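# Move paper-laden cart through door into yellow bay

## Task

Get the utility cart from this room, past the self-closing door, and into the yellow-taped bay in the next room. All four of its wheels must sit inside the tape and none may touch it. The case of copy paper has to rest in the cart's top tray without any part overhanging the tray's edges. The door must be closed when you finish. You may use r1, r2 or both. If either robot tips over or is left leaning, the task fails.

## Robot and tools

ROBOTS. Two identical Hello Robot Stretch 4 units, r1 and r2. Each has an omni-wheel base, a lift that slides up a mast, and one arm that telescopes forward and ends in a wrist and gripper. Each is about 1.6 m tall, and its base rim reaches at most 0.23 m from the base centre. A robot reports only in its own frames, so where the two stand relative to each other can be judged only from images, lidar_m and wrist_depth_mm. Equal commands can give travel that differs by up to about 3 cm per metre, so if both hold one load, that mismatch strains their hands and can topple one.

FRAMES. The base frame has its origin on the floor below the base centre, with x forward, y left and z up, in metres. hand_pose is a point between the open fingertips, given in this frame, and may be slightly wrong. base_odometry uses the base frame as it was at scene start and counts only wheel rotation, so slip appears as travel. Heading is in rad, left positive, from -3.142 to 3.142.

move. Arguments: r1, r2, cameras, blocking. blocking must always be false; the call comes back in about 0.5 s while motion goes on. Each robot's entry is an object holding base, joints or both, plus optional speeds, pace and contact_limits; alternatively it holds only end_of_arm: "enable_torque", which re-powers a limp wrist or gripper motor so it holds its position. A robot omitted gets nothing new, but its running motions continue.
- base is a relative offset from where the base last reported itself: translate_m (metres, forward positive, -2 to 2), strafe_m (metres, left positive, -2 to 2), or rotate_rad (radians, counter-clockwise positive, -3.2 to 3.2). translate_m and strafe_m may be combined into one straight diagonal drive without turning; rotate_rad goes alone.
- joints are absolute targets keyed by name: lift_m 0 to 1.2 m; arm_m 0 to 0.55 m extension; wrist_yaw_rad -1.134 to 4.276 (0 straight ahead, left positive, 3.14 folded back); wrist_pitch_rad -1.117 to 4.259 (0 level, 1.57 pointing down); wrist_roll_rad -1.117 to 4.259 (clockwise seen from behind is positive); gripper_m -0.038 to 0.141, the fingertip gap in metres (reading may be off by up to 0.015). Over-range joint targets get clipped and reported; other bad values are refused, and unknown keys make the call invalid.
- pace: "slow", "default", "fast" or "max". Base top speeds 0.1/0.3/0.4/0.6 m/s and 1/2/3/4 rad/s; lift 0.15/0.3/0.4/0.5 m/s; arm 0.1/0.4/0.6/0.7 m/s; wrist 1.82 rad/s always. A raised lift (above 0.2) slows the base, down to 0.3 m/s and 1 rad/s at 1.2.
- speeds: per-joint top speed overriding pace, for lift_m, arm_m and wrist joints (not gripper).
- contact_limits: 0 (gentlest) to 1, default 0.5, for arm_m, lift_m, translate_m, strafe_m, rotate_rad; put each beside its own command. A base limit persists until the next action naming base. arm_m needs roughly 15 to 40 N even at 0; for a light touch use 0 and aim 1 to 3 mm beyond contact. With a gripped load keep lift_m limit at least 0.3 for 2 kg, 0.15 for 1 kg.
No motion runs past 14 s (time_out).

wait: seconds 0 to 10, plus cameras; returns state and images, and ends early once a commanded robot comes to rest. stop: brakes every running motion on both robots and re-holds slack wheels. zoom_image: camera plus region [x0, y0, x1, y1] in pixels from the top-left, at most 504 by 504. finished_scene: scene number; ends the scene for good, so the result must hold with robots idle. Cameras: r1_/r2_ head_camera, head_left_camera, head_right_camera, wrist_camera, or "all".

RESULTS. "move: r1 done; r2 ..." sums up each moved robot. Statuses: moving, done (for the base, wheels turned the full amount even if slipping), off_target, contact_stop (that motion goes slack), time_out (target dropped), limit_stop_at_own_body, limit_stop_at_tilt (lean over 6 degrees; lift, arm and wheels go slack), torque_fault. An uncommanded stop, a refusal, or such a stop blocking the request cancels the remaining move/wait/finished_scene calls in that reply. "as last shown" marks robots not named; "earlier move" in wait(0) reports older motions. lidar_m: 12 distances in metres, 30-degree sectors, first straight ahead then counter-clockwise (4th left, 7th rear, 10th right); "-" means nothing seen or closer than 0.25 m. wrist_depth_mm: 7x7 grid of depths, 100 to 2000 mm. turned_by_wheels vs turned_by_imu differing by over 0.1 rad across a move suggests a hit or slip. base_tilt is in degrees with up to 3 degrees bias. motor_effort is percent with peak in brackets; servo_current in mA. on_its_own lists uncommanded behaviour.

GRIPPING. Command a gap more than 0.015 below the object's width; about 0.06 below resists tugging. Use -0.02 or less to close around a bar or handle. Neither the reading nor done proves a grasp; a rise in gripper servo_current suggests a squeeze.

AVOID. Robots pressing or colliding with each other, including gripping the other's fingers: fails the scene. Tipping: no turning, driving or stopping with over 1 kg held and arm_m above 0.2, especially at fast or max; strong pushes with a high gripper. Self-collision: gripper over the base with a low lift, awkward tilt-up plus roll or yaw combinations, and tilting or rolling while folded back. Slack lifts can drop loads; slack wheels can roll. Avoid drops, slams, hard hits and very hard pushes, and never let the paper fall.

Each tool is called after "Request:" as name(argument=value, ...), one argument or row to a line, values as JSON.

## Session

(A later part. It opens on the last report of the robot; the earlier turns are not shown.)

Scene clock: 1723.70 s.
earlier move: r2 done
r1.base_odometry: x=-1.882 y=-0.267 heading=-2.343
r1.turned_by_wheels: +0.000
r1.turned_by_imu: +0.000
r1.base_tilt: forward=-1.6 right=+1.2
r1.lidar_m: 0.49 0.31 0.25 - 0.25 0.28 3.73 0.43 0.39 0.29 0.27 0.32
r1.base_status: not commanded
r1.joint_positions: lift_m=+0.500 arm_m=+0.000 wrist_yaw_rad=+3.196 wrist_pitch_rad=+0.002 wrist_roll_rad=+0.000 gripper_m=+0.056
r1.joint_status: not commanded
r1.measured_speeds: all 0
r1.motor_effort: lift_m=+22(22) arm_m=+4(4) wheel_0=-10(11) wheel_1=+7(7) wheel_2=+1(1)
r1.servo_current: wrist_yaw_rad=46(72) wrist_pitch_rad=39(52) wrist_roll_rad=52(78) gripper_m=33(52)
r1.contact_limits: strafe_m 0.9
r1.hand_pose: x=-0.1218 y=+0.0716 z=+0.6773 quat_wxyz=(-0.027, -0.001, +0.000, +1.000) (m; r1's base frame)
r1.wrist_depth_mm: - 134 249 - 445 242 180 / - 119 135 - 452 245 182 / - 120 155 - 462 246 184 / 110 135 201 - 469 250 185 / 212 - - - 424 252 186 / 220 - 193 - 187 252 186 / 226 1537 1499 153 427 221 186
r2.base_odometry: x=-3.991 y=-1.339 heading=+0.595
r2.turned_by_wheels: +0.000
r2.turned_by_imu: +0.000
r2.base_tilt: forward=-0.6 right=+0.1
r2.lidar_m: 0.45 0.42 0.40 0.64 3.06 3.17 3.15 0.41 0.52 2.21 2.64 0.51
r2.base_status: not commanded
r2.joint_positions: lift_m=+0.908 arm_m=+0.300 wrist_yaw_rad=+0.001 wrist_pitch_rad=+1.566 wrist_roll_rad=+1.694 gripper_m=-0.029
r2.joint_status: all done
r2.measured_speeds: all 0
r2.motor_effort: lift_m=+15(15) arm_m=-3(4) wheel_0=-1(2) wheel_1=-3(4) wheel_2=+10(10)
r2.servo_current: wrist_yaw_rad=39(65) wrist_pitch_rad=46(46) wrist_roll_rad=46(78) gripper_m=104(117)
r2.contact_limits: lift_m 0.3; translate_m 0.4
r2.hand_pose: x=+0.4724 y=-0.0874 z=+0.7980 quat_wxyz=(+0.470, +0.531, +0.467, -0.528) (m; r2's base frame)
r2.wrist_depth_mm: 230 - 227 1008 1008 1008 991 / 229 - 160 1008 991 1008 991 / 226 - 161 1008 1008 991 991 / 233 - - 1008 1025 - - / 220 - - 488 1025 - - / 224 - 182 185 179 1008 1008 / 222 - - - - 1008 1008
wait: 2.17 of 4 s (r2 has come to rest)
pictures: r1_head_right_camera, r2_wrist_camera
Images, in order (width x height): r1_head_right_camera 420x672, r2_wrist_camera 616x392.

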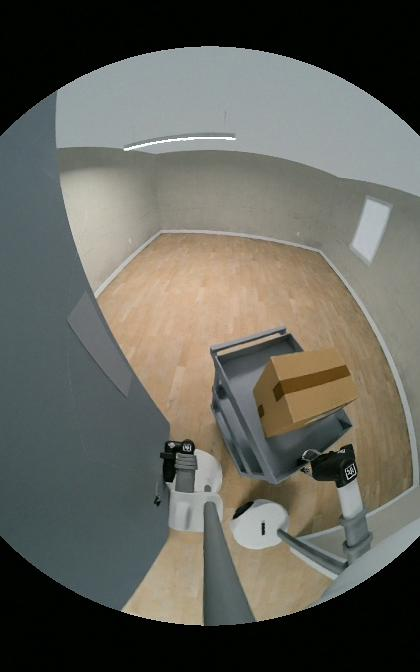

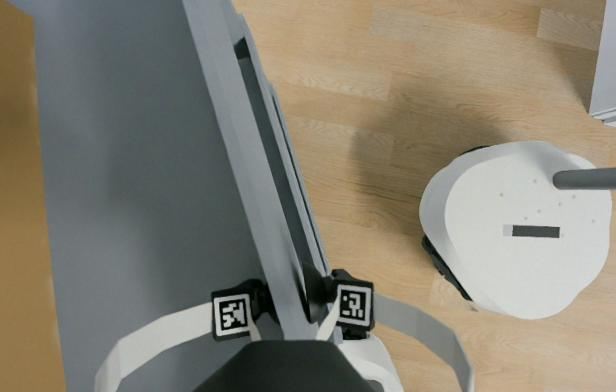

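Request:
move(
  r2={"joints":{"gripper_m":0.11}},
  blocking=false,
  cameras=[],
)

Request:
wait(
  seconds=2,
  cameras=[],
)

Request:
move(
  r2={"joints":{"lift_m":0.94}},
  blocking=false,
  cameras=[],
)

Request:
wait(
  seconds=2,
  cameras=[],
)

Request:
move(
  r2={"base":{"rotate_rad":-0.2},"pace":"slow","joints":{"arm_m":0.34,"wrist_roll_rad":1.22}},
  blocking=false,
  cameras=[],
)

Request:
wait(
  seconds=2,
  cameras=["r2_wrist_camera"],
)

Scene clock: 1758.20 s.
move: r2 moving
r1: as last shown
r1.base_tilt: forward=-1.6 right=+1.3
r1.lidar_m: 0.46 0.28 0.25 - 0.25 0.27 3.77 0.44 0.40 0.30 0.27 0.29
r1.motor_effort: lift_m=+22(22) arm_m=+4(4) wheel_0=-10(10) wheel_1=+7(7) wheel_2=+1(1)
r1.servo_current: wrist_yaw_rad=52(72) wrist_pitch_rad=46(46) wrist_roll_rad=52(59) gripper_m=39(46)
r1.contact_limits: strafe_m 0.9
r1.wrist_depth_mm: - 134 249 - 445 242 180 / - 118 135 - 452 245 182 / - 120 154 - 462 248 183 / 110 135 201 - 466 251 185 / 212 - - - 424 251 186 / 219 - 194 - 187 253 187 / 227 1537 1537 153 430 220 187
r2.base_odometry: x=-3.991 y=-1.339 heading=+0.595
r2.turned_by_wheels: +0.000
r2.turned_by_imu: +0.000
r2.base_tilt: forward=-0.7 right=+0.0
r2.lidar_m: 0.43 0.41 0.44 0.64 3.03 3.19 3.17 0.38 0.50 2.21 2.65 0.50
r2.base_status: not commanded
r2.joint_positions: lift_m=+0.908 arm_m=+0.300 wrist_yaw_rad=+0.001 wrist_pitch_rad=+1.566 wrist_roll_rad=+1.695 gripper_m=-0.003
r2.joint_status: gripper_m moving
r2.measured_speeds: translate_m=+0.000 strafe_m=+0.000 rotate_rad=+0.000 lift_m=+0.000 arm_m=+0.000 wrist_yaw_rad=+0.000 wrist_pitch_rad=+0.000 wrist_roll_rad=+0.007
r2.motor_effort: lift_m=+15(15) arm_m=-4(4) wheel_0=-1(1) wheel_1=-3(3) wheel_2=+10(10)
r2.servo_current: wrist_yaw_rad=46(52) wrist_pitch_rad=46(52) wrist_roll_rad=52(52) gripper_m=78(104)
r2.contact_limits: lift_m 0.3; translate_m 0.4
r2.hand_pose: x=+0.4724 y=-0.0874 z=+0.7980 quat_wxyz=(+0.469, +0.531, +0.467, -0.529) (m; r2's base frame)
r2.wrist_depth_mm: 230 - 226 1025 991 991 991 / 229 - 165 1008 1025 991 1008 / 226 - - 991 1008 1008 1008 / 233 - - 1042 1008 - - / 227 - - 492 1025 - - / 224 - 184 187 182 1008 991 / 220 - - - - 1025 1025
pictures: none
No camera images: "cameras" was empty.

Scene clock: 1759.80 s.
earlier move: r2 done
r1.base_odometry: x=-1.882 y=-0.267 heading=-2.343
r1.turned_by_wheels: +0.000
r1.turned_by_imu: +0.000
r1.base_tilt: forward=-1.6 right=+1.3
r1.lidar_m: 0.48 0.30 0.25 - 0.25 0.26 3.73 0.41 0.39 0.28 0.27 0.28
r1.base_status: not commanded
r1.joint_positions: lift_m=+0.500 arm_m=+0.000 wrist_yaw_rad=+3.196 wrist_pitch_rad=+0.002 wrist_roll_rad=+0.000 gripper_m=+0.056
r1.joint_status: not commanded
r1.measured_speeds: all 0
r1.motor_effort: lift_m=+22(22) arm_m=+4(4) wheel_0=-10(11) wheel_1=+7(7) wheel_2=+1(1)
r1.servo_current: wrist_yaw_rad=59(72) wrist_pitch_rad=39(52) wrist_roll_rad=59(65) gripper_m=39(52)
r1.contact_limits: strafe_m 0.9
r1.hand_pose: x=-0.1218 y=+0.0716 z=+0.6773 quat_wxyz=(-0.027, -0.001, +0.000, +1.000) (m; r1's base frame)
r1.wrist_depth_mm: - 134 249 - 442 241 180 / - 119 135 - 452 246 182 / - 120 155 - 462 246 184 / 110 135 202 - 469 251 185 / 213 - - - 424 252 185 / 217 - 194 - 187 253 186 / 227 1537 1537 153 430 222 186
r2.base_odometry: x=-3.991 y=-1.339 heading=+0.595
r2.turned_by_wheels: +0.000
r2.turned_by_imu: +0.000
r2.base_tilt: forward=-0.7 right=+0.1
r2.lidar_m: 0.43 0.42 0.45 0.64 3.04 3.20 3.19 0.41 0.50 2.21 2.64 0.50
r2.base_status: not commanded
r2.joint_positions: lift_m=+0.908 arm_m=+0.300 wrist_yaw_rad=+0.001 wrist_pitch_rad=+1.566 wrist_roll_rad=+1.697 gripper_m=+0.110
r2.joint_status: all done
r2.measured_speeds: all 0
r2.motor_effort: lift_m=+14(15) arm_m=-3(4) wheel_0=+0(1) wheel_1=-3(3) wheel_2=+10(10)
r2.servo_current: wrist_yaw_rad=46(59) wrist_pitch_rad=39(52) wrist_roll_rad=52(59) gripper_m=52(124)
r2.contact_limits: lift_m 0.3; translate_m 0.4
r2.hand_pose: x=+0.4724 y=-0.0874 z=+0.7981 quat_wxyz=(+0.469, +0.532, +0.467, -0.529) (m; r2's base frame)
r2.wrist_depth_mm: 233 - 234 1008 1008 1008 991 / 233 - 164 1008 1008 991 991 / 229 - - 1008 1025 1008 991 / 234 - - 1008 1008 - - / 229 - - 1025 1025 - - / 227 - 187 169 187 1008 991 / 222 124 - - - 1008 1008
wait: 1.60 of 2 s (r2 has come to rest)
pictures: none
No camera images: "cameras" was empty.

Scene clock: 1760.30 s.
move: r2 moving
r1: as last shown
r1.lidar_m: 0.48 0.31 0.25 - 0.25 0.25 3.76 0.45 0.39 0.26 0.26 0.32
r1.motor_effort: lift_m=+22(22) arm_m=+4(4) wheel_0=-10(10) wheel_1=+7(7) wheel_2=+1(1)
r1.servo_current: wrist_yaw_rad=33(59) wrist_pitch_rad=39(52) wrist_roll_rad=39(65) gripper_m=39(46)
r1.contact_limits: strafe_m 0.9
r1.wrist_depth_mm: - 134 248 - 442 242 180 / - 119 135 - 455 246 181 / - 120 155 - 455 248 184 / 110 135 201 - 469 250 185 / 213 - - - 421 252 186 / 220 - 194 - 187 253 186 / 228 1537 1537 153 430 222 186
r2.base_odometry: x=-3.991 y=-1.339 heading=+0.595
r2.turned_by_wheels: +0.000
r2.turned_by_imu: +0.000
r2.base_tilt: forward=-0.7 right=+0.1
r2.lidar_m: 0.44 0.41 0.44 0.64 3.03 3.18 3.20 0.38 0.49 2.22 2.61 0.49
r2.base_status: not commanded
r2.joint_positions: lift_m=+0.936 arm_m=+0.300 wrist_yaw_rad=+0.001 wrist_pitch_rad=+1.568 wrist_roll_rad=+1.698 gripper_m=+0.110
r2.joint_status: lift_m moving
r2.measured_speeds: translate_m=+0.000 strafe_m=+0.000 rotate_rad=-0.001 lift_m=+0.050 arm_m=+0.000 wrist_yaw_rad=+0.000 wrist_pitch_rad=+0.000 wrist_roll_rad=+0.000
r2.motor_effort: lift_m=+20(21) arm_m=-3(4) wheel_0=-1(1) wheel_1=-3(4) wheel_2=+5(10)
r2.servo_current: wrist_yaw_rad=46(65) wrist_pitch_rad=39(46) wrist_roll_rad=52(59) gripper_m=52(52)
r2.contact_limits: translate_m 0.4
r2.hand_pose: x=+0.4718 y=-0.0874 z=+0.8261 quat_wxyz=(+0.468, +0.531, +0.467, -0.530) (m; r2's base frame)
r2.wrist_depth_mm: - - 1060 1025 1042 1025 1025 / 250 - - 1042 1025 1025 1025 / 245 - - 1025 1042 1025 1025 / 243 - - 1042 1025 - - / 236 - - 1042 1060 - - / 242 - 193 504 198 1042 1025 / 237 - - - 1042 1060 1025
pictures: none
No camera images: "cameras" was empty.

Scene clock: 1760.73 s.
earlier move: r2 done
r1.base_odometry: x=-1.882 y=-0.267 heading=-2.343
r1.turned_by_wheels: +0.000
r1.turned_by_imu: +0.000
r1.base_tilt: forward=-1.6 right=+1.3
r1.lidar_m: 0.47 0.29 0.25 - 0.25 0.27 3.76 0.46 0.37 0.28 0.26 0.31
r1.base_status: not commanded
r1.joint_positions: lift_m=+0.500 arm_m=+0.000 wrist_yaw_rad=+3.196 wrist_pitch_rad=+0.002 wrist_roll_rad=+0.000 gripper_m=+0.056
r1.joint_status: not commanded
r1.measured_speeds: all 0
r1.motor_effort: lift_m=+22(22) arm_m=+4(4) wheel_0=-10(10) wheel_1=+7(7) wheel_2=+1(1)
r1.servo_current: wrist_yaw_rad=46(59) wrist_pitch_rad=33(52) wrist_roll_rad=39(65) gripper_m=39(46)
r1.contact_limits: strafe_m 0.9
r1.hand_pose: x=-0.1218 y=+0.0716 z=+0.6773 quat_wxyz=(-0.027, -0.001, +0.000, +1.000) (m; r1's base frame)
r1.wrist_depth_mm: - 134 249 - 442 242 180 / - 119 135 - 449 245 182 / - 120 154 - 462 246 184 / 110 135 201 - 469 251 185 / 211 - - - 424 251 186 / 220 - 193 - 188 253 187 / 227 1576 1537 153 430 221 187
r2.base_odometry: x=-3.991 y=-1.339 heading=+0.595
r2.turned_by_wheels: +0.000
r2.turned_by_imu: +0.000
r2.base_tilt: forward=-0.7 right=+0.1
r2.lidar_m: 0.45 0.42 0.44 0.64 3.04 3.16 3.18 0.39 0.51 2.22 2.62 0.48
r2.base_status: not commanded
r2.joint_positions: lift_m=+0.940 arm_m=+0.300 wrist_yaw_rad=+0.001 wrist_pitch_rad=+1.568 wrist_roll_rad=+1.698 gripper_m=+0.110
r2.joint_status: all done
r2.measured_speeds: all 0
r2.motor_effort: lift_m=+21(22) arm_m=-3(4) wheel_0=-1(1) wheel_1=-3(4) wheel_2=+5(10)
r2.servo_current: wrist_yaw_rad=33(65) wrist_pitch_rad=39(46) wrist_roll_rad=52(59) gripper_m=59(59)
r2.contact_limits: translate_m 0.4
r2.hand_pose: x=+0.4718 y=-0.0874 z=+0.8295 quat_wxyz=(+0.468, +0.531, +0.467, -0.530) (m; r2's base frame)
r2.wrist_depth_mm: - - 1042 1060 1042 1042 1042 / 250 - - 1060 1025 1025 1025 / 248 - - 1042 1042 1042 1025 / 242 - - 1060 1042 - - / 239 - - 1060 1042 - - / 243 - 192 512 198 1042 1025 / 228 - - - 1060 1025 1025
wait: 0.43 of 2 s (r2 has come to rest)
pictures: none
No camera images: "cameras" was empty.

Scene clock: 1761.23 s.
move: r2 moving
r1: as last shown
r1.lidar_m: 0.51 0.31 0.25 - 0.25 0.25 3.74 0.43 0.44 0.29 0.27 0.30
r1.motor_effort: lift_m=+22(22) arm_m=+4(4) wheel_0=-10(11) wheel_1=+7(7) wheel_2=+1(1)
r1.servo_current: wrist_yaw_rad=52(65) wrist_pitch_rad=33(46) wrist_roll_rad=46(65) gripper_m=33(46)
r1.contact_limits: strafe_m 0.9
r1.wrist_depth_mm: - 134 249 - 442 243 180 / - 118 135 - 452 246 182 / - 120 155 - 459 247 184 / 110 135 201 - 469 250 185 / 211 - - - 424 251 186 / 218 - 193 - 188 251 186 / 225 1537 1537 153 433 222 187
r2.base_odometry: x=-3.991 y=-1.339 heading=+0.472
r2.turned_by_wheels: -0.123
r2.turned_by_imu: -0.119
r2.base_tilt: forward=-0.7 right=+0.1
r2.lidar_m: 0.45 0.41 0.42 0.63 0.75 3.18 3.18 0.42 0.39 2.20 2.47 0.51
r2.base_status: rotate_rad moving
r2.joint_positions: lift_m=+0.940 arm_m=+0.312 wrist_yaw_rad=+0.001 wrist_pitch_rad=+1.568 wrist_roll_rad=+1.338 gripper_m=+0.110
r2.joint_status: arm_m moving; wrist_roll_rad moving
r2.measured_speeds: translate_m=-0.001 strafe_m=+0.001 rotate_rad=-0.422 lift_m=+0.000 arm_m=+0.049 wrist_yaw_rad=+0.000 wrist_pitch_rad=+0.000 wrist_roll_rad=-1.018
r2.motor_effort: lift_m=+21(21) arm_m=+12(12) wheel_0=+2(7) wheel_1=+4(8) wheel_2=+7(9)
r2.servo_current: wrist_yaw_rad=46(52) wrist_pitch_rad=39(46) wrist_roll_rad=39(72) gripper_m=52(59)
r2.hand_pose: x=+0.4842 y=-0.0874 z=+0.8295 quat_wxyz=(+0.556, +0.439, +0.554, -0.438) (m; r2's base frame)
r2.wrist_depth_mm: - - - 1042 1042 1025 1008 / 222 - - 1060 1042 1042 1042 / 229 - - 1025 1025 1025 1025 / 229 - - 1042 1042 1042 1025 / 242 - - 1060 1042 - 1042 / 239 - 193 1060 198 - - / 242 - - - 1060 - 1042
pictures: none
No camera images: "cameras" was empty.

Scene clock: 1762.27 s.
earlier move: r2 done
r1.base_odometry: x=-1.882 y=-0.267 heading=-2.343
r1.turned_by_wheels: +0.000
r1.turned_by_imu: +0.000
r1.base_tilt: forward=-1.6 right=+1.2
r1.lidar_m: 0.49 0.28 0.25 - 0.25 0.28 3.74 0.45 0.43 0.30 0.28 0.32
r1.base_status: not commanded
r1.joint_positions: lift_m=+0.500 arm_m=+0.000 wrist_yaw_rad=+3.196 wrist_pitch_rad=+0.002 wrist_roll_rad=+0.000 gripper_m=+0.056
r1.joint_status: not commanded
r1.measured_speeds: all 0
r1.motor_effort: lift_m=+22(22) arm_m=+4(4) wheel_0=-10(11) wheel_1=+7(7) wheel_2=+1(1)
r1.servo_current: wrist_yaw_rad=65(65) wrist_pitch_rad=39(52) wrist_roll_rad=46(65) gripper_m=39(52)
r1.contact_limits: strafe_m 0.9
r1.hand_pose: x=-0.1218 y=+0.0716 z=+0.6773 quat_wxyz=(-0.027, -0.001, +0.000, +1.000) (m; r1's base frame)
r1.wrist_depth_mm: - 134 250 - 442 242 180 / - 118 135 - 452 246 182 / - 120 155 - 462 247 184 / 110 135 201 - 469 249 185 / 212 - - - 424 251 186 / 219 - 194 - 187 252 187 / 227 1537 1537 153 430 222 186
r2.base_odometry: x=-3.991 y=-1.339 heading=+0.396
r2.turned_by_wheels: -0.076
r2.turned_by_imu: -0.074
r2.base_tilt: forward=-0.6 right=+0.1
r2.lidar_m: 0.45 0.44 0.42 0.63 0.72 3.23 3.18 0.41 0.39 1.59 2.38 0.58
r2.base_status: done
r2.joint_positions: lift_m=+0.940 arm_m=+0.340 wrist_yaw_rad=+0.001 wrist_pitch_rad=+1.568 wrist_roll_rad=+1.222 gripper_m=+0.110
r2.joint_status: all done
r2.measured_speeds: all 0
r2.motor_effort: lift_m=+21(21) arm_m=+8(12) wheel_0=+4(7) wheel_1=+4(8) wheel_2=+4(9)
r2.servo_current: wrist_yaw_rad=46(59) wrist_pitch_rad=39(46) wrist_roll_rad=52(85) gripper_m=52(59)
r2.hand_pose: x=+0.5115 y=-0.0874 z=+0.8295 quat_wxyz=(+0.580, +0.406, +0.579, -0.405) (m; r2's base frame)
r2.wrist_depth_mm: - - - 1060 1025 1042 1025 / - - - 1042 1042 1042 1025 / 202 259 - 1060 1042 1042 1042 / 210 257 - 1042 1042 1042 1025 / 214 - - 1042 1025 - 1042 / 219 182 193 1042 192 - - / 236 - - - - - -
wait: 1.03 of 2 s (r2 has come to rest)
pictures: r2_wrist_camera
Images, in order (width x height): r2_wrist_camera 616x392.

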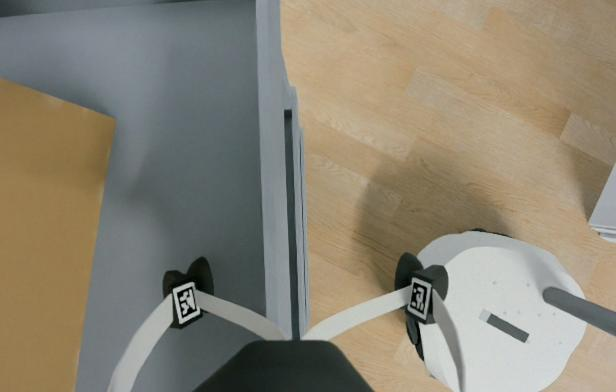

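Request:
move(
  r2={"joints":{"lift_m":0.909},"speeds":{"lift_m":0.06},"contact_limits":{"lift_m":0.3}},
  blocking=false,
  cameras=[],
)

Request:
wait(
  seconds=2,
  cameras=[],
)

Request:
move(
  r2={"joints":{"gripper_m":-0.03}},
  blocking=false,
  cameras=[],
)

Request:
wait(
  seconds=3,
  cameras=[],
)

Request:
move(
  r2={"base":{"rotate_rad":0.4},"pace":"slow","contact_limits":{"rotate_rad":0.7}},
  blocking=false,
  cameras=[],
)

Request:
wait(
  seconds=4,
  cameras=["r1_head_right_camera"],
)

Request:
zoom_image(
  camera="r1_head_right_camera",
  region=[150, 250, 400, 600],
)

Scene clock: 1769.97 s.
move: r2 moving
r1: as last shown
r1.base_tilt: forward=-1.6 right=+1.3
r1.lidar_m: 0.45 0.29 0.25 - 0.25 0.26 3.76 0.42 0.43 0.29 0.29 0.32
r1.servo_current: wrist_yaw_rad=46(59) wrist_pitch_rad=46(46) wrist_roll_rad=52(59) gripper_m=39(46)
r1.contact_limits: strafe_m 0.9
r1.wrist_depth_mm: - 134 249 - 442 243 180 / - 118 135 - 449 246 182 / - 120 154 - 462 247 183 / 110 135 202 - 466 250 185 / 212 - - - 421 251 186 / 218 - 194 - 187 252 187 / 226 1537 1537 154 430 220 186
r2.base_odometry: x=-3.991 y=-1.339 heading=+0.396
r2.turned_by_wheels: +0.000
r2.turned_by_imu: +0.001
r2.base_tilt: forward=-0.7 right=+0.1
r2.lidar_m: 0.44 0.44 0.42 0.66 0.70 3.21 3.17 0.39 0.39 1.54 2.36 0.58
r2.base_status: not commanded
r2.joint_positions: lift_m=+0.917 arm_m=+0.340 wrist_yaw_rad=+0.001 wrist_pitch_rad=+1.568 wrist_roll_rad=+1.222 gripper_m=+0.110
r2.joint_status: lift_m moving
r2.measured_speeds: translate_m=+0.000 strafe_m=+0.000 rotate_rad=+0.000 lift_m=-0.056 arm_m=+0.000 wrist_yaw_rad=+0.000 wrist_pitch_rad=+0.000 wrist_roll_rad=-0.002
r2.motor_effort: lift_m=+8(23) arm_m=+8(8) wheel_0=+4(5) wheel_1=+4(4) wheel_2=+3(4)
r2.servo_current: wrist_yaw_rad=46(59) wrist_pitch_rad=39(39) wrist_roll_rad=46(52) gripper_m=46(52)
r2.contact_limits: lift_m 0.3
r2.hand_pose: x=+0.5115 y=-0.0874 z=+0.8065 quat_wxyz=(+0.580, +0.406, +0.579, -0.405) (m; r2's base frame)
r2.wrist_depth_mm: - - - 1008 1008 1008 1008 / - - - 1025 1008 1025 991 / 202 245 - 1042 1025 1025 1008 / 208 - - 1025 1025 1025 1008 / 210 - - 1025 1042 - 1025 / 217 172 195 1025 198 - - / 223 - - - - - -
pictures: none
No camera images: "cameras" was empty.

Scene clock: 1770.47 s.
earlier move: r2 done
r1.base_odometry: x=-1.882 y=-0.267 heading=-2.343
r1.turned_by_wheels: +0.000
r1.turned_by_imu: +0.000
r1.base_tilt: forward=-1.6 right=+1.3
r1.lidar_m: 0.51 0.31 0.25 - 0.25 0.25 3.76 0.46 0.42 0.28 0.28 0.31
r1.base_status: not commanded
r1.joint_positions: lift_m=+0.500 arm_m=+0.000 wrist_yaw_rad=+3.196 wrist_pitch_rad=+0.002 wrist_roll_rad=+0.000 gripper_m=+0.056
r1.joint_status: not commanded
r1.measured_speeds: all 0
r1.motor_effort: lift_m=+22(22) arm_m=+4(4) wheel_0=-10(11) wheel_1=+7(7) wheel_2=+1(1)
r1.servo_current: wrist_yaw_rad=39(65) wrist_pitch_rad=39(46) wrist_roll_rad=52(59) gripper_m=39(46)
r1.contact_limits: strafe_m 0.9
r1.hand_pose: x=-0.1218 y=+0.0716 z=+0.6773 quat_wxyz=(-0.027, -0.001, +0.000, +1.000) (m; r1's base frame)
r1.wrist_depth_mm: - 134 247 - 442 243 180 / - 118 135 - 449 245 182 / - 120 155 - 462 247 183 / 110 135 201 - 469 250 186 / 212 - - - 424 252 186 / 219 - 193 - 188 253 186 / 227 1537 1576 153 427 221 187
r2.base_odometry: x=-3.991 y=-1.339 heading=+0.396
r2.turned_by_wheels: +0.000
r2.turned_by_imu: +0.000
r2.base_tilt: forward=-0.7 right=+0.1
r2.lidar_m: 0.43 0.42 0.43 0.64 0.71 3.24 3.19 0.42 0.39 1.54 2.39 0.57
r2.base_status: not commanded
r2.joint_positions: lift_m=+0.910 arm_m=+0.340 wrist_yaw_rad=+0.001 wrist_pitch_rad=+1.568 wrist_roll_rad=+1.222 gripper_m=+0.110
r2.joint_status: all done
r2.measured_speeds: all 0
r2.motor_effort: lift_m=+4(23) arm_m=+8(8) wheel_0=+4(5) wheel_1=+4(4) wheel_2=+4(4)
r2.servo_current: wrist_yaw_rad=52(59) wrist_pitch_rad=46(46) wrist_roll_rad=39(59) gripper_m=46(52)
r2.contact_limits: lift_m 0.3
r2.hand_pose: x=+0.5115 y=-0.0874 z=+0.8000 quat_wxyz=(+0.580, +0.406, +0.579, -0.405) (m; r2's base frame)
r2.wrist_depth_mm: - - - 1008 1008 991 1008 / - - - 1008 1008 1008 991 / 199 - - 1025 1025 1008 991 / 205 - - 1025 1008 1025 976 / 208 - - 1042 1025 1025 991 / 215 185 183 1025 198 - - / 220 - - - - - -
wait: 0.50 of 2 s (r2 has come to rest)
pictures: none
No camera images: "cameras" was empty.

Scene clock: 1770.97 s.
move: r2 moving
r1: as last shown
r1.lidar_m: 0.50 0.27 0.25 - 0.25 0.25 3.77 0.45 0.42 0.26 0.27 0.32
r1.servo_current: wrist_yaw_rad=72(72) wrist_pitch_rad=39(46) wrist_roll_rad=46(72) gripper_m=46(46)
r1.contact_limits: strafe_m 0.9
r1.wrist_depth_mm: - 134 248 - 442 242 181 / - 119 135 - 455 245 183 / - 119 154 - 459 246 184 / 110 135 201 - 466 249 185 / 213 - - - 424 251 186 / 218 - 193 - 187 252 186 / 227 1537 1537 153 427 221 186
r2.base_odometry: x=-3.991 y=-1.339 heading=+0.396
r2.turned_by_wheels: +0.000
r2.turned_by_imu: +0.000
r2.base_tilt: forward=-0.7 right=+0.1
r2.lidar_m: 0.44 0.42 0.39 0.64 0.73 3.19 3.17 0.42 0.41 1.56 2.41 0.58
r2.base_status: not commanded
r2.joint_positions: lift_m=+0.910 arm_m=+0.340 wrist_yaw_rad=+0.001 wrist_pitch_rad=+1.568 wrist_roll_rad=+1.222 gripper_m=+0.094
r2.joint_status: gripper_m moving
r2.measured_speeds: all 0
r2.motor_effort: lift_m=+4(4) arm_m=+7(8) wheel_0=+4(4) wheel_1=+4(4) wheel_2=+4(4)
r2.servo_current: wrist_yaw_rad=46(52) wrist_pitch_rad=46(52) wrist_roll_rad=33(52) gripper_m=111(117)
r2.contact_limits: lift_m 0.3
r2.hand_pose: x=+0.5115 y=-0.0874 z=+0.8000 quat_wxyz=(+0.580, +0.406, +0.579, -0.405) (m; r2's base frame)
r2.wrist_depth_mm: - - - 1025 1008 991 991 / 181 - - 1008 1025 1008 1008 / 195 238 - 1008 1008 1008 991 / 203 - - 1025 1008 1025 1008 / 204 - - 1025 1008 - 991 / 211 182 - 1025 195 - - / 219 - - - - - -
pictures: none
No camera images: "cameras" was empty.

Scene clock: 1772.57 s.
earlier move: r2 done
r1.base_odometry: x=-1.882 y=-0.267 heading=-2.343
r1.turned_by_wheels: +0.000
r1.turned_by_imu: +0.000
r1.base_tilt: forward=-1.6 right=+1.3
r1.lidar_m: 0.48 0.31 0.25 - 0.25 0.26 3.74 0.47 0.43 0.29 0.28 0.30
r1.base_status: not commanded
r1.joint_positions: lift_m=+0.500 arm_m=+0.000 wrist_yaw_rad=+3.196 wrist_pitch_rad=+0.002 wrist_roll_rad=+0.000 gripper_m=+0.056
r1.joint_status: not commanded
r1.measured_speeds: all 0
r1.motor_effort: lift_m=+22(22) arm_m=+4(4) wheel_0=-10(11) wheel_1=+7(7) wheel_2=+1(1)
r1.servo_current: wrist_yaw_rad=39(72) wrist_pitch_rad=33(52) wrist_roll_rad=46(72) gripper_m=46(46)
r1.contact_limits: strafe_m 0.9
r1.hand_pose: x=-0.1218 y=+0.0716 z=+0.6773 quat_wxyz=(-0.027, -0.001, +0.000, +1.000) (m; r1's base frame)
r1.wrist_depth_mm: - 134 249 - 442 243 180 / - 118 135 - 452 244 182 / - 120 155 - 459 248 184 / 110 135 202 - 466 251 185 / 211 - - - 424 251 186 / 219 - 194 - 189 253 187 / 228 1537 1499 153 430 222 186
r2.base_odometry: x=-3.991 y=-1.339 heading=+0.396
r2.turned_by_wheels: +0.000
r2.turned_by_imu: +0.000
r2.base_tilt: forward=-0.6 right=+0.1
r2.lidar_m: 0.45 0.41 0.42 0.64 0.72 3.21 3.20 0.44 0.41 1.54 2.40 0.54
r2.base_status: not commanded
r2.joint_positions: lift_m=+0.909 arm_m=+0.340 wrist_yaw_rad=+0.001 wrist_pitch_rad=+1.564 wrist_roll_rad=+1.222 gripper_m=-0.028
r2.joint_status: all done
r2.measured_speeds: all 0
r2.motor_effort: lift_m=+14(14) arm_m=+5(8) wheel_0=+4(5) wheel_1=+4(5) wheel_2=+4(4)
r2.servo_current: wrist_yaw_rad=52(59) wrist_pitch_rad=46(59) wrist_roll_rad=52(65) gripper_m=117(202)
r2.contact_limits: lift_m 0.3
r2.hand_pose: x=+0.5130 y=-0.0874 z=+0.7991 quat_wxyz=(+0.582, +0.407, +0.577, -0.404) (m; r2's base frame)
r2.wrist_depth_mm: - - - 1008 1008 991 991 / 175 - - 1025 1008 976 1008 / 182 226 - 1008 1008 1008 1008 / 198 - - 1025 1008 991 976 / 198 - - 1025 1008 - 1008 / 206 - 181 187 177 - - / 211 - - - - - -
wait: 1.60 of 3 s (r2 has come to rest)
pictures: none
No camera images: "cameras" was empty.

Scene clock: 1773.07 s.
move: r2 moving
r1: as last shown
r1.lidar_m: 0.49 0.31 0.25 - 0.25 0.26 3.75 0.45 0.44 0.27 0.25 0.30
r1.servo_current: wrist_yaw_rad=65(65) wrist_pitch_rad=46(52) wrist_roll_rad=52(52) gripper_m=46(46)
r1.contact_limits: strafe_m 0.9
r1.wrist_depth_mm: - 134 248 - 442 241 181 / - 119 135 - 452 245 181 / - 120 155 - 455 247 185 / 110 135 201 - 466 250 185 / 212 - - - 424 252 186 / 218 - 194 - 187 251 186 / 226 1576 1576 153 424 222 187
r2.base_odometry: x=-3.991 y=-1.340 heading=+0.519
r2.turned_by_wheels: +0.123
r2.turned_by_imu: +0.118
r2.base_tilt: forward=-0.7 right=+0.1
r2.lidar_m: 0.41 0.42 0.43 0.65 0.78 3.18 3.18 0.42 0.41 2.19 2.50 0.51
r2.base_status: rotate_rad moving
r2.joint_positions: lift_m=+0.909 arm_m=+0.340 wrist_yaw_rad=+0.001 wrist_pitch_rad=+1.570 wrist_roll_rad=+1.222 gripper_m=-0.028
r2.joint_status: not commanded
r2.measured_speeds: translate_m=+0.001 strafe_m=-0.001 rotate_rad=+0.487 lift_m=+0.000 arm_m=+0.000 wrist_yaw_rad=-0.007 wrist_pitch_rad=+0.041 wrist_roll_rad=+0.000
r2.motor_effort: lift_m=+14(14) arm_m=+7(7) wheel_0=-15(17) wheel_1=-10(10) wheel_2=-16(17)
r2.servo_current: wrist_yaw_rad=46(59) wrist_pitch_rad=33(52) wrist_roll_rad=52(52) gripper_m=117(130)
r2.contact_limits: lift_m 0.3; rotate_rad 0.7
r2.hand_pose: x=+0.5110 y=-0.0874 z=+0.7991 quat_wxyz=(+0.580, +0.405, +0.579, -0.405) (m; r2's base frame)
r2.wrist_depth_mm: 148 196 - - 1025 1008 1008 / 160 210 - - 1008 1025 1008 / 169 220 - - 1008 1008 1025 / 175 - - - 1025 1025 1008 / 193 - - 161 1008 - 1025 / 202 - 181 187 180 - 741 / 213 - - - - - -
pictures: none
No camera images: "cameras" was empty.

Scene clock: 1774.13 s.
earlier move: r2 done
r1.base_odometry: x=-1.882 y=-0.267 heading=-2.342
r1.turned_by_wheels: +0.000
r1.turned_by_imu: +0.000
r1.base_tilt: forward=-1.6 right=+1.3
r1.lidar_m: 0.45 0.30 0.25 - 0.25 0.28 3.76 0.46 0.30 0.25 0.25 0.25
r1.base_status: not commanded
r1.joint_positions: lift_m=+0.500 arm_m=+0.000 wrist_yaw_rad=+3.196 wrist_pitch_rad=+0.002 wrist_roll_rad=+0.000 gripper_m=+0.056
r1.joint_status: not commanded
r1.measured_speeds: all 0
r1.motor_effort: lift_m=+22(22) arm_m=+4(4) wheel_0=-4(11) wheel_1=+5(7) wheel_2=+1(2)
r1.servo_current: wrist_yaw_rad=52(65) wrist_pitch_rad=46(52) wrist_roll_rad=46(72) gripper_m=46(52)
r1.contact_limits: strafe_m 0.9
r1.hand_pose: x=-0.1218 y=+0.0716 z=+0.6773 quat_wxyz=(-0.027, -0.001, +0.000, +1.000) (m; r1's base frame)
r1.wrist_depth_mm: - 134 - - 442 241 180 / - 119 136 - 449 244 182 / - 123 156 - 459 247 184 / 111 136 196 - 469 249 185 / 212 - - - 424 249 186 / 218 - 193 - 187 251 186 / 227 1537 1537 153 430 220 186
r2.base_odometry: x=-3.991 y=-1.340 heading=+0.794
r2.turned_by_wheels: +0.275
r2.turned_by_imu: +0.266
r2.base_tilt: forward=-0.7 right=+0.1
r2.lidar_m: 0.49 0.40 0.63 0.65 3.33 3.18 0.52 0.40 0.85 2.29 3.06 0.49
r2.base_status: done
r2.joint_positions: lift_m=+0.909 arm_m=+0.340 wrist_yaw_rad=-0.003 wrist_pitch_rad=+1.576 wrist_roll_rad=+1.222 gripper_m=-0.028
r2.joint_status: not commanded
r2.measured_speeds: all 0
r2.motor_effort: lift_m=+14(14) arm_m=+8(10) wheel_0=-10(17) wheel_1=-7(11) wheel_2=-11(22)
r2.servo_current: wrist_yaw_rad=59(59) wrist_pitch_rad=46(52) wrist_roll_rad=59(59) gripper_m=117(130)
r2.contact_limits: lift_m 0.3; rotate_rad 0.7
r2.hand_pose: x=+0.5090 y=-0.0874 z=+0.7991 quat_wxyz=(+0.577, +0.405, +0.580, -0.407) (m; r2's base frame)
r2.wrist_depth_mm: 140 183 224 - - 175 1008 / 158 208 - - - 991 1025 / 182 222 - - - 1025 1025 / 213 - - - 161 1025 1008 / - - - 185 1025 - 1025 / - - 182 171 178 - 750 / - - - - - - -
wait: 1.07 of 4 s (r2 has come to rest)
pictures: r1_head_right_camera
Images, in order (width x height): r1_head_right_camera 420x672.

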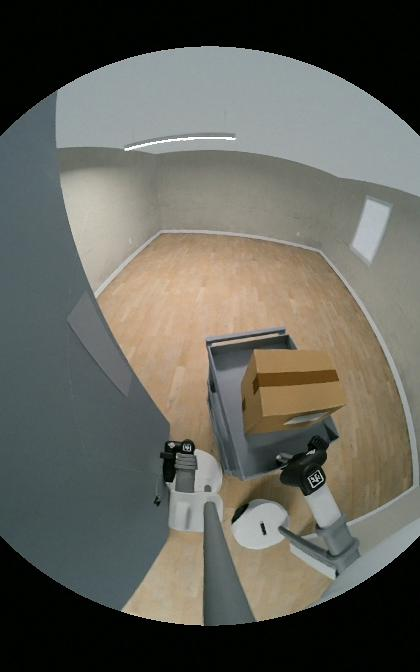

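Scaled by 1.440 from the camera's 420x672 image, which has a finer 600x960 frame.

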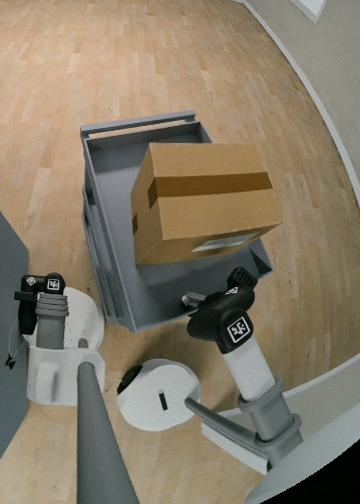

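Request:
move(
  r2={"base":{"translate_m":-0.29,"strafe_m":0.09},"pace":"slow","contact_limits":{"translate_m":0.5}},
  blocking=false,
  cameras=[],
)

Request:
wait(
  seconds=9,
  cameras=["r1_head_right_camera"],
)

Request:
zoom_image(
  camera="r1_head_right_camera",
  region=[150, 250, 400, 600],
)

Scene clock: 1785.03 s.
move: r2 moving
r1: as last shown
r1.lidar_m: 0.43 0.31 0.25 - 0.25 0.25 3.72 0.46 0.31 0.25 0.25 0.25
r1.motor_effort: lift_m=+22(22) arm_m=+4(4) wheel_0=-4(4) wheel_1=+5(5) wheel_2=+1(1)
r1.servo_current: wrist_yaw_rad=52(65) wrist_pitch_rad=52(52) wrist_roll_rad=46(59) gripper_m=39(46)
r1.contact_limits: strafe_m 0.9
r1.wrist_depth_mm: - 134 - - 439 242 180 / - 119 136 - 452 245 182 / - 122 156 - 459 247 183 / 111 135 198 - 469 249 185 / 212 - - - 424 250 186 / 220 - 193 - 188 252 186 / 228 1537 1537 153 424 221 186
r2.base_odometry: x=-4.002 y=-1.345 heading=+0.792
r2.turned_by_wheels: -0.002
r2.turned_by_imu: -0.001
r2.base_tilt: forward=-0.7 right=+0.1
r2.lidar_m: 0.46 0.42 0.62 0.67 3.32 3.16 3.26 0.39 0.79 2.30 3.07 0.50
r2.base_status: translate_m moving; strafe_m moving
r2.joint_positions: lift_m=+0.909 arm_m=+0.340 wrist_yaw_rad=-0.003 wrist_pitch_rad=+1.571 wrist_roll_rad=+1.222 gripper_m=-0.028
r2.joint_status: not commanded
r2.measured_speeds: translate_m=-0.049 strafe_m=+0.015 rotate_rad=+0.000 lift_m=+0.000 arm_m=+0.000 wrist_yaw_rad=+0.000 wrist_pitch_rad=-0.021 wrist_roll_rad=+0.000
r2.motor_effort: lift_m=+14(14) arm_m=+6(8) wheel_0=-15(19) wheel_1=-9(9) wheel_2=+4(8)
r2.servo_current: wrist_yaw_rad=52(59) wrist_pitch_rad=39(46) wrist_roll_rad=39(52) gripper_m=117(117)
r2.contact_limits: lift_m 0.3; translate_m 0.5
r2.hand_pose: x=+0.5106 y=-0.0874 z=+0.7991 quat_wxyz=(+0.579, +0.406, +0.579, -0.406) (m; r2's base frame)
r2.wrist_depth_mm: 144 192 229 - - 991 1008 / 167 216 - - - 1025 1025 / 190 231 - - 161 1025 1008 / 220 - - - 1025 1025 1008 / - - - 167 1025 - 991 / - - 181 195 179 - - / - - - - - - -
pictures: none
No camera images: "cameras" was empty.

Scene clock: 1788.80 s.
earlier move: r2 done
r1.base_odometry: x=-1.882 y=-0.267 heading=-2.342
r1.turned_by_wheels: +0.000
r1.turned_by_imu: +0.000
r1.base_tilt: forward=-1.6 right=+1.3
r1.lidar_m: 5.16 0.29 0.25 - 0.25 0.25 3.76 0.46 0.25 0.25 0.25 0.29
r1.base_status: not commanded
r1.joint_positions: lift_m=+0.500 arm_m=+0.000 wrist_yaw_rad=+3.196 wrist_pitch_rad=+0.002 wrist_roll_rad=+0.000 gripper_m=+0.056
r1.joint_status: not commanded
r1.measured_speeds: all 0
r1.motor_effort: lift_m=+22(22) arm_m=+4(4) wheel_0=-3(4) wheel_1=+3(5) wheel_2=-2(3)
r1.servo_current: wrist_yaw_rad=46(72) wrist_pitch_rad=46(52) wrist_roll_rad=39(65) gripper_m=39(52)
r1.contact_limits: strafe_m 0.9
r1.hand_pose: x=-0.1218 y=+0.0716 z=+0.6773 quat_wxyz=(-0.027, -0.001, +0.000, +1.000) (m; r1's base frame)
r1.wrist_depth_mm: - 134 - - 442 242 180 / - 119 136 - 445 245 181 / - 123 156 - 459 246 183 / 111 135 197 - 466 249 184 / 212 - - - 424 249 186 / 219 - 193 - 187 251 186 / 227 1576 1537 153 430 221 186
r2.base_odometry: x=-4.259 y=-1.482 heading=+0.793
r2.turned_by_wheels: +0.002
r2.turned_by_imu: -0.002
r2.base_tilt: forward=-0.7 right=+0.1
r2.lidar_m: 0.51 0.68 0.69 2.72 3.02 2.90 3.00 2.69 0.25 2.23 2.99 0.48
r2.base_status: done
r2.joint_positions: lift_m=+0.909 arm_m=+0.340 wrist_yaw_rad=+0.001 wrist_pitch_rad=+1.564 wrist_roll_rad=+1.222 gripper_m=-0.028
r2.joint_status: not commanded
r2.measured_speeds: all 0
r2.motor_effort: lift_m=+16(16) arm_m=-4(8) wheel_0=-4(26) wheel_1=-7(13) wheel_2=+8(10)
r2.servo_current: wrist_yaw_rad=52(59) wrist_pitch_rad=46(72) wrist_roll_rad=65(65) gripper_m=117(124)
r2.contact_limits: lift_m 0.3; translate_m 0.5
r2.hand_pose: x=+0.5130 y=-0.0874 z=+0.7990 quat_wxyz=(+0.581, +0.407, +0.577, -0.404) (m; r2's base frame)
r2.wrist_depth_mm: 145 186 221 - - - - / 171 220 - - - 159 976 / 208 - - - - 991 991 / - - - - 165 991 976 / - - - 166 1025 - - / - 158 180 188 179 - - / - - - - 854 - -
wait: 3.77 of 9 s (r2 has come to rest)
pictures: r1_head_right_camera
Images, in order (width x height): r1_head_right_camera 420x672.

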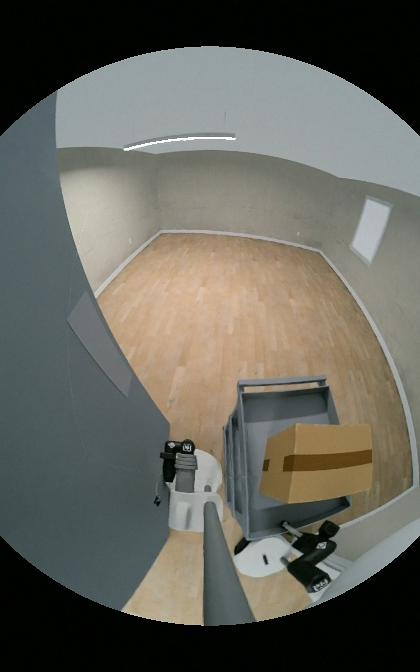

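Scaled by 1.440 from the camera's 420x672 image, which has a finer 600x960 frame.

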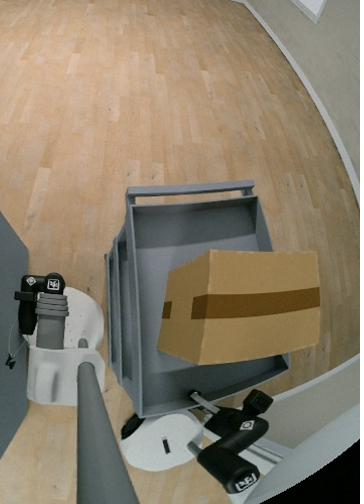

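Request:
move(
  r2={"base":{"rotate_rad":-0.13},"pace":"slow","contact_limits":{"rotate_rad":0.7}},
  blocking=false,
  cameras=[],
)

Request:
wait(
  seconds=3,
  cameras=[],
)

Request:
move(
  r2={"base":{"translate_m":-0.36,"strafe_m":0.12},"pace":"slow","contact_limits":{"translate_m":0.6}},
  blocking=false,
  cameras=[],
)

Request:
wait(
  seconds=9,
  cameras=["r1_head_right_camera","r2_head_right_camera"],
)

Scene clock: 1797.03 s.
move: r2 moving
r1: as last shown
r1.base_tilt: forward=-1.6 right=+1.2
r1.lidar_m: 5.17 0.31 0.25 - 0.25 0.26 3.75 0.55 0.27 0.25 0.25 0.28
r1.motor_effort: lift_m=+22(22) arm_m=+4(4) wheel_0=-3(3) wheel_1=+3(3) wheel_2=-2(2)
r1.servo_current: wrist_yaw_rad=52(52) wrist_pitch_rad=33(46) wrist_roll_rad=39(52) gripper_m=39(46)
r1.contact_limits: strafe_m 0.9
r1.wrist_depth_mm: - 134 - - 442 242 180 / - 119 136 - 449 245 182 / - 123 156 - 459 246 183 / 111 135 196 - 466 249 185 / 213 - - - 421 250 186 / 219 - 193 - 189 252 186 / 226 1499 1537 153 424 220 186
r2.base_odometry: x=-4.259 y=-1.482 heading=+0.689
r2.turned_by_wheels: -0.104
r2.turned_by_imu: -0.100
r2.base_tilt: forward=-0.6 right=+0.1
r2.lidar_m: 0.50 0.66 0.67 2.63 3.14 2.86 2.93 2.67 0.26 0.27 2.73 0.50
r2.base_status: rotate_rad moving
r2.joint_positions: lift_m=+0.909 arm_m=+0.340 wrist_yaw_rad=+0.000 wrist_pitch_rad=+1.567 wrist_roll_rad=+1.222 gripper_m=-0.028
r2.joint_status: not commanded
r2.measured_speeds: translate_m=+0.001 strafe_m=-0.002 rotate_rad=-0.243 lift_m=+0.000 arm_m=+0.000 wrist_yaw_rad=-0.004 wrist_pitch_rad=+0.008 wrist_roll_rad=+0.000
r2.motor_effort: lift_m=+16(16) arm_m=+5(5) wheel_0=+15(20) wheel_1=+5(10) wheel_2=+11(16)
r2.servo_current: wrist_yaw_rad=46(52) wrist_pitch_rad=39(46) wrist_roll_rad=39(52) gripper_m=111(124)
r2.contact_limits: lift_m 0.3; rotate_rad 0.7
r2.hand_pose: x=+0.5120 y=-0.0874 z=+0.7990 quat_wxyz=(+0.580, +0.406, +0.578, -0.405) (m; r2's base frame)
r2.wrist_depth_mm: 144 186 225 - - 169 1008 / 162 214 - - - 1008 991 / 195 - - - 159 1025 991 / 220 - - - 1008 1008 917 / - - - 168 1025 - 1008 / - - 179 193 181 - - / - 131 - - 181 - -
pictures: none
No camera images: "cameras" was empty.

Scene clock: 1797.53 s.
earlier move: r2 done
r1.base_odometry: x=-1.882 y=-0.267 heading=-2.342
r1.turned_by_wheels: +0.000
r1.turned_by_imu: +0.000
r1.base_tilt: forward=-1.6 right=+1.3
r1.lidar_m: 5.17 0.29 0.25 - 0.25 0.25 3.77 0.60 0.26 0.25 0.25 0.30
r1.base_status: not commanded
r1.joint_positions: lift_m=+0.500 arm_m=+0.000 wrist_yaw_rad=+3.196 wrist_pitch_rad=+0.002 wrist_roll_rad=+0.000 gripper_m=+0.056
r1.joint_status: not commanded
r1.measured_speeds: all 0
r1.motor_effort: lift_m=+22(22) arm_m=+4(4) wheel_0=-3(3) wheel_1=+3(3) wheel_2=-2(2)
r1.servo_current: wrist_yaw_rad=72(72) wrist_pitch_rad=33(52) wrist_roll_rad=52(65) gripper_m=46(46)
r1.contact_limits: strafe_m 0.9
r1.hand_pose: x=-0.1218 y=+0.0716 z=+0.6773 quat_wxyz=(-0.027, -0.001, +0.000, +1.000) (m; r1's base frame)
r1.wrist_depth_mm: - 134 - - 439 242 180 / - 119 136 - 445 245 182 / - 123 156 - 455 246 183 / 111 135 196 - 466 250 185 / 212 - - - 421 250 186 / 219 - 194 - 188 251 186 / 227 1499 1537 153 427 222 186
r2.base_odometry: x=-4.259 y=-1.483 heading=+0.663
r2.turned_by_wheels: -0.026
r2.turned_by_imu: -0.025
r2.base_tilt: forward=-0.7 right=+0.1
r2.lidar_m: 0.47 0.66 0.70 2.64 3.18 2.87 2.92 2.66 0.25 0.26 2.69 0.50
r2.base_status: done
r2.joint_positions: lift_m=+0.909 arm_m=+0.340 wrist_yaw_rad=-0.001 wrist_pitch_rad=+1.571 wrist_roll_rad=+1.222 gripper_m=-0.028
r2.joint_status: not commanded
r2.measured_speeds: all 0
r2.motor_effort: lift_m=+16(16) arm_m=+5(5) wheel_0=-2(20) wheel_1=+3(10) wheel_2=+0(16)
r2.servo_current: wrist_yaw_rad=39(52) wrist_pitch_rad=46(46) wrist_roll_rad=39(52) gripper_m=117(124)
r2.contact_limits: lift_m 0.3; rotate_rad 0.7
r2.hand_pose: x=+0.5107 y=-0.0874 z=+0.7990 quat_wxyz=(+0.579, +0.406, +0.579, -0.406) (m; r2's base frame)
r2.wrist_depth_mm: 144 193 - - - 1008 1008 / 164 212 - - - 1008 1025 / 180 222 - - 164 1025 1008 / 207 - - - 1025 1042 - / 229 - - 180 1008 - 1008 / - - 181 195 177 - - / - - - - - - -
wait: 0.50 of 3 s (r2 has come to rest)
pictures: none
No camera images: "cameras" was empty.

Scene clock: 1798.03 s.
move: r2 moving
r1: as last shown
r1.lidar_m: 5.17 0.30 0.25 - 0.25 0.25 3.72 0.57 0.27 0.25 0.25 0.31
r1.motor_effort: lift_m=+22(22) arm_m=+4(4) wheel_0=-2(3) wheel_1=+3(3) wheel_2=-2(2)
r1.servo_current: wrist_yaw_rad=39(72) wrist_pitch_rad=39(52) wrist_roll_rad=33(65) gripper_m=46(46)
r1.contact_limits: strafe_m 0.9
r1.wrist_depth_mm: - 134 - - 442 242 180 / - 119 136 - 449 245 181 / - 123 155 - 459 247 185 / 111 135 197 - 466 249 185 / 212 - - - 424 249 185 / 219 - 193 - 187 251 187 / 226 1537 1576 153 430 220 186
r2.base_odometry: x=-4.271 y=-1.487 heading=+0.663
r2.turned_by_wheels: -0.001
r2.turned_by_imu: -0.001
r2.base_tilt: forward=-0.7 right=+0.1
r2.lidar_m: 0.50 0.64 0.71 2.63 3.14 2.86 2.89 2.58 0.25 0.27 2.67 0.51
r2.base_status: translate_m moving; strafe_m moving
r2.joint_positions: lift_m=+0.909 arm_m=+0.340 wrist_yaw_rad=-0.001 wrist_pitch_rad=+1.570 wrist_roll_rad=+1.222 gripper_m=-0.028
r2.joint_status: not commanded
r2.measured_speeds: translate_m=-0.047 strafe_m=+0.016 rotate_rad=-0.002 lift_m=+0.000 arm_m=+0.000 wrist_yaw_rad=+0.000 wrist_pitch_rad=-0.014 wrist_roll_rad=+0.000
r2.motor_effort: lift_m=+16(16) arm_m=+5(5) wheel_0=-7(10) wheel_1=-5(6) wheel_2=+7(9)
r2.servo_current: wrist_yaw_rad=46(59) wrist_pitch_rad=33(46) wrist_roll_rad=46(59) gripper_m=117(124)
r2.contact_limits: lift_m 0.3; translate_m 0.6
r2.hand_pose: x=+0.5108 y=-0.0874 z=+0.7990 quat_wxyz=(+0.579, +0.406, +0.579, -0.406) (m; r2's base frame)
r2.wrist_depth_mm: 148 194 - - - 976 991 / 169 216 - - - 991 991 / 193 232 - - - 1008 1025 / 219 - - - 1025 991 - / - - - 161 1008 - 1008 / - 153 182 197 178 - - / - - - - - - -
pictures: none
No camera images: "cameras" was empty.

Scene clock: 1802.57 s.
earlier move: r2 done
r1.base_odometry: x=-1.882 y=-0.267 heading=-2.342
r1.turned_by_wheels: +0.000
r1.turned_by_imu: +0.000
r1.base_tilt: forward=-1.6 right=+1.2
r1.lidar_m: 5.18 0.29 0.25 - 0.25 0.27 1.17 0.40 0.27 0.25 0.27 4.28
r1.base_status: not commanded
r1.joint_positions: lift_m=+0.500 arm_m=+0.000 wrist_yaw_rad=+3.196 wrist_pitch_rad=+0.002 wrist_roll_rad=+0.000 gripper_m=+0.056
r1.joint_status: not commanded
r1.measured_speeds: all 0
r1.motor_effort: lift_m=+22(22) arm_m=+4(4) wheel_0=-3(3) wheel_1=+3(3) wheel_2=-2(2)
r1.servo_current: wrist_yaw_rad=46(78) wrist_pitch_rad=39(52) wrist_roll_rad=46(72) gripper_m=33(52)
r1.contact_limits: strafe_m 0.9
r1.hand_pose: x=-0.1218 y=+0.0716 z=+0.6773 quat_wxyz=(-0.027, -0.001, +0.000, +1.000) (m; r1's base frame)
r1.wrist_depth_mm: - 134 - - 439 242 180 / - 119 136 - 449 244 181 / - 122 156 - 455 246 184 / 110 135 197 - 469 249 185 / 212 - - - 421 250 185 / 218 - 193 - 188 251 186 / 216 164 1430 153 427 220 186
r2.base_odometry: x=-4.616 y=-1.609 heading=+0.663
r2.turned_by_wheels: +0.000
r2.turned_by_imu: -0.003
r2.base_tilt: forward=-0.7 right=+0.1
r2.lidar_m: 0.49 0.80 0.80 2.64 2.79 2.50 2.54 2.34 2.12 0.52 0.38 0.47
r2.base_status: done
r2.joint_positions: lift_m=+0.909 arm_m=+0.340 wrist_yaw_rad=+0.000 wrist_pitch_rad=+1.567 wrist_roll_rad=+1.222 gripper_m=-0.028
r2.joint_status: not commanded
r2.measured_speeds: all 0
r2.motor_effort: lift_m=+17(17) arm_m=-4(5) wheel_0=-6(20) wheel_1=-6(10) wheel_2=+3(12)
r2.servo_current: wrist_yaw_rad=52(65) wrist_pitch_rad=39(65) wrist_roll_rad=39(65) gripper_m=124(124)
r2.contact_limits: lift_m 0.3; translate_m 0.6
r2.hand_pose: x=+0.5119 y=-0.0874 z=+0.7989 quat_wxyz=(+0.580, +0.406, +0.578, -0.405) (m; r2's base frame)
r2.wrist_depth_mm: 143 183 225 - - 158 433 / 166 213 - - - 159 - / 199 - - - - 1008 1008 / 226 - - - 161 1008 1008 / - - - 180 1025 - 991 / - 153 182 177 178 - - / - - - - - - -
wait: 4.53 of 9 s (r2 has come to rest)
pictures: r1_head_right_camera, r2_head_right_camera
Images, in order (width x height): r1_head_right_camera 420x672, r2_head_right_camera 420x672.

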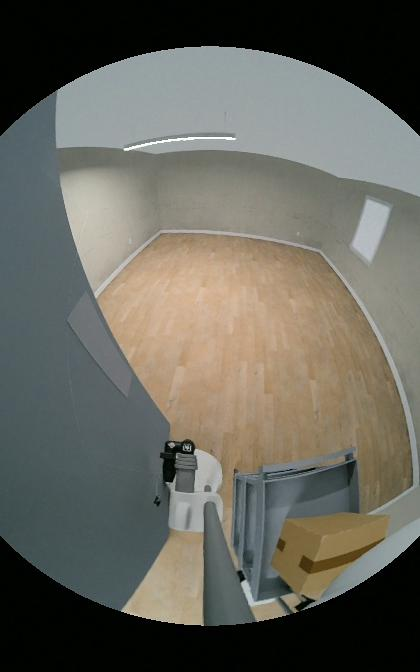

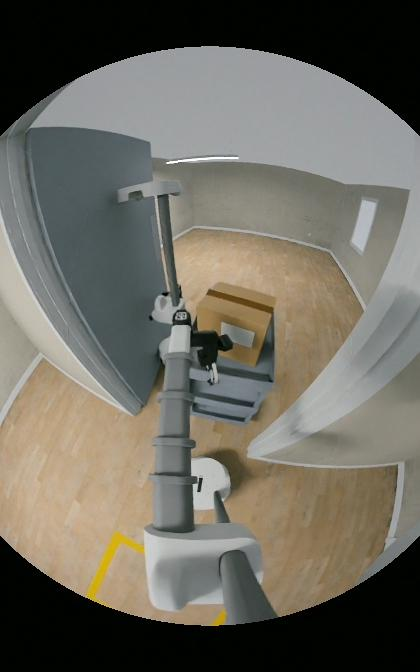

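Request:
move(
  r2={"base":{"translate_m":-0.43,"strafe_m":0.14},"pace":"slow","contact_limits":{"translate_m":0.6}},
  blocking=false,
  cameras=[],
)

Request:
wait(
  seconds=9,
  cameras=["r2_head_right_camera","r2_head_left_camera"],
)

Scene clock: 1815.00 s.
move: r2 moving
r1: as last shown
r1.base_tilt: forward=-1.6 right=+1.3
r1.lidar_m: 5.18 0.29 0.25 - 0.25 0.28 1.15 0.40 0.27 0.25 0.30 4.24
r1.servo_current: wrist_yaw_rad=52(52) wrist_pitch_rad=52(52) wrist_roll_rad=59(65) gripper_m=39(46)
r1.contact_limits: strafe_m 0.9
r1.wrist_depth_mm: - 134 - - 442 241 180 / - 119 136 - 449 244 181 / - 123 156 - 459 246 184 / 111 135 198 - 466 249 185 / 213 - - - 424 250 185 / 218 - 194 - 187 251 186 / 217 603 1281 153 427 220 186
r2.base_odometry: x=-4.628 y=-1.614 heading=+0.662
r2.turned_by_wheels: -0.001
r2.turned_by_imu: -0.001
r2.base_tilt: forward=-0.6 right=+0.1
r2.lidar_m: 0.48 0.82 0.79 2.64 2.75 2.49 2.50 2.31 2.12 0.56 0.41 0.51
r2.base_status: translate_m moving; strafe_m moving
r2.joint_positions: lift_m=+0.909 arm_m=+0.340 wrist_yaw_rad=+0.000 wrist_pitch_rad=+1.567 wrist_roll_rad=+1.222 gripper_m=-0.028
r2.joint_status: not commanded
r2.measured_speeds: translate_m=-0.049 strafe_m=+0.016 rotate_rad=-0.001 lift_m=+0.000 arm_m=+0.000 wrist_yaw_rad=+0.000 wrist_pitch_rad=-0.007 wrist_roll_rad=+0.000
r2.motor_effort: lift_m=+17(17) arm_m=-4(4) wheel_0=-14(14) wheel_1=-7(8) wheel_2=+9(9)
r2.servo_current: wrist_yaw_rad=39(52) wrist_pitch_rad=39(46) wrist_roll_rad=46(52) gripper_m=117(124)
r2.contact_limits: lift_m 0.3; translate_m 0.6
r2.hand_pose: x=+0.5120 y=-0.0874 z=+0.7989 quat_wxyz=(+0.580, +0.406, +0.578, -0.405) (m; r2's base frame)
r2.wrist_depth_mm: 146 191 225 - - - 430 / 175 214 - - - 492 - / 207 - - - - 1008 991 / 235 - - - 1008 1008 991 / - - - 161 1008 - 1008 / - 157 179 196 178 - - / - 133 - - - - -
pictures: none
No camera images: "cameras" was empty.

Scene clock: 1820.27 s.
earlier move: r2 done
r1.base_odometry: x=-1.882 y=-0.267 heading=-2.342
r1.turned_by_wheels: +0.000
r1.turned_by_imu: +0.000
r1.base_tilt: forward=-1.6 right=+1.3
r1.lidar_m: 5.19 0.31 0.25 - 0.25 0.26 1.41 0.54 0.53 2.73 2.91 4.28
r1.base_status: not commanded
r1.joint_positions: lift_m=+0.500 arm_m=+0.000 wrist_yaw_rad=+3.196 wrist_pitch_rad=+0.002 wrist_roll_rad=+0.000 gripper_m=+0.056
r1.joint_status: not commanded
r1.measured_speeds: all 0
r1.motor_effort: lift_m=+22(22) arm_m=+4(4) wheel_0=-3(3) wheel_1=+3(3) wheel_2=-2(2)
r1.servo_current: wrist_yaw_rad=39(72) wrist_pitch_rad=39(52) wrist_roll_rad=26(65) gripper_m=39(52)
r1.contact_limits: strafe_m 0.9
r1.hand_pose: x=-0.1218 y=+0.0716 z=+0.6773 quat_wxyz=(-0.027, -0.001, +0.000, +1.000) (m; r1's base frame)
r1.wrist_depth_mm: - 134 - - 439 241 180 / - 119 136 - 449 246 182 / - 123 156 - 459 247 183 / 111 135 198 - 469 250 185 / 212 - - - 424 249 185 / 217 - 192 - 187 252 186 / 216 164 1464 153 427 221 186
r2.base_odometry: x=-5.041 y=-1.763 heading=+0.662
r2.turned_by_wheels: +0.000
r2.turned_by_imu: -0.001
r2.base_tilt: forward=-0.7 right=+0.1
r2.lidar_m: 0.50 1.09 1.85 2.68 2.28 2.05 2.05 2.32 2.09 1.30 0.84 0.46
r2.base_status: done
r2.joint_positions: lift_m=+0.909 arm_m=+0.340 wrist_yaw_rad=+0.000 wrist_pitch_rad=+1.567 wrist_roll_rad=+1.222 gripper_m=-0.028
r2.joint_status: not commanded
r2.measured_speeds: all 0
r2.motor_effort: lift_m=+17(17) arm_m=-4(4) wheel_0=-8(17) wheel_1=-5(9) wheel_2=+5(10)
r2.servo_current: wrist_yaw_rad=52(59) wrist_pitch_rad=46(52) wrist_roll_rad=52(59) gripper_m=117(124)
r2.contact_limits: lift_m 0.3; translate_m 0.6
r2.hand_pose: x=+0.5121 y=-0.0874 z=+0.7989 quat_wxyz=(+0.580, +0.406, +0.578, -0.405) (m; r2's base frame)
r2.wrist_depth_mm: 145 180 216 - - - - / 175 215 - - - - 1008 / 220 - - - - 158 1008 / - - - - 159 1008 1008 / - - - - 172 - 1025 / - 157 179 196 179 - - / - - - - - - -
wait: 5.27 of 9 s (r2 has come to rest)
pictures: r2_head_left_camera, r2_head_right_camera
Images, in order (width x height): r2_head_left_camera 420x672, r2_head_right_camera 420x672.

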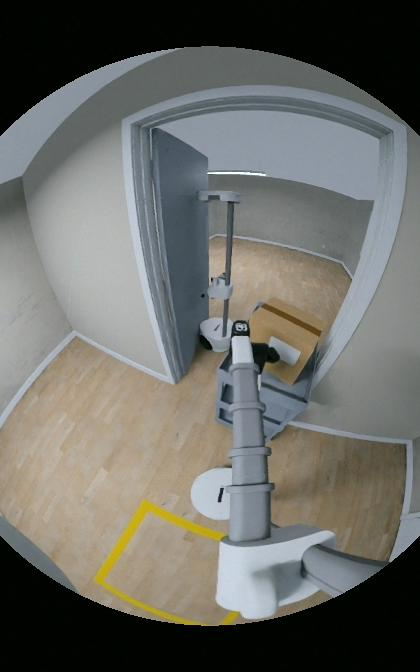

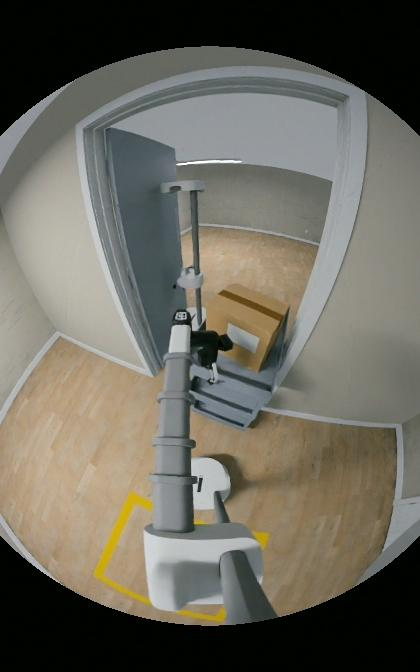

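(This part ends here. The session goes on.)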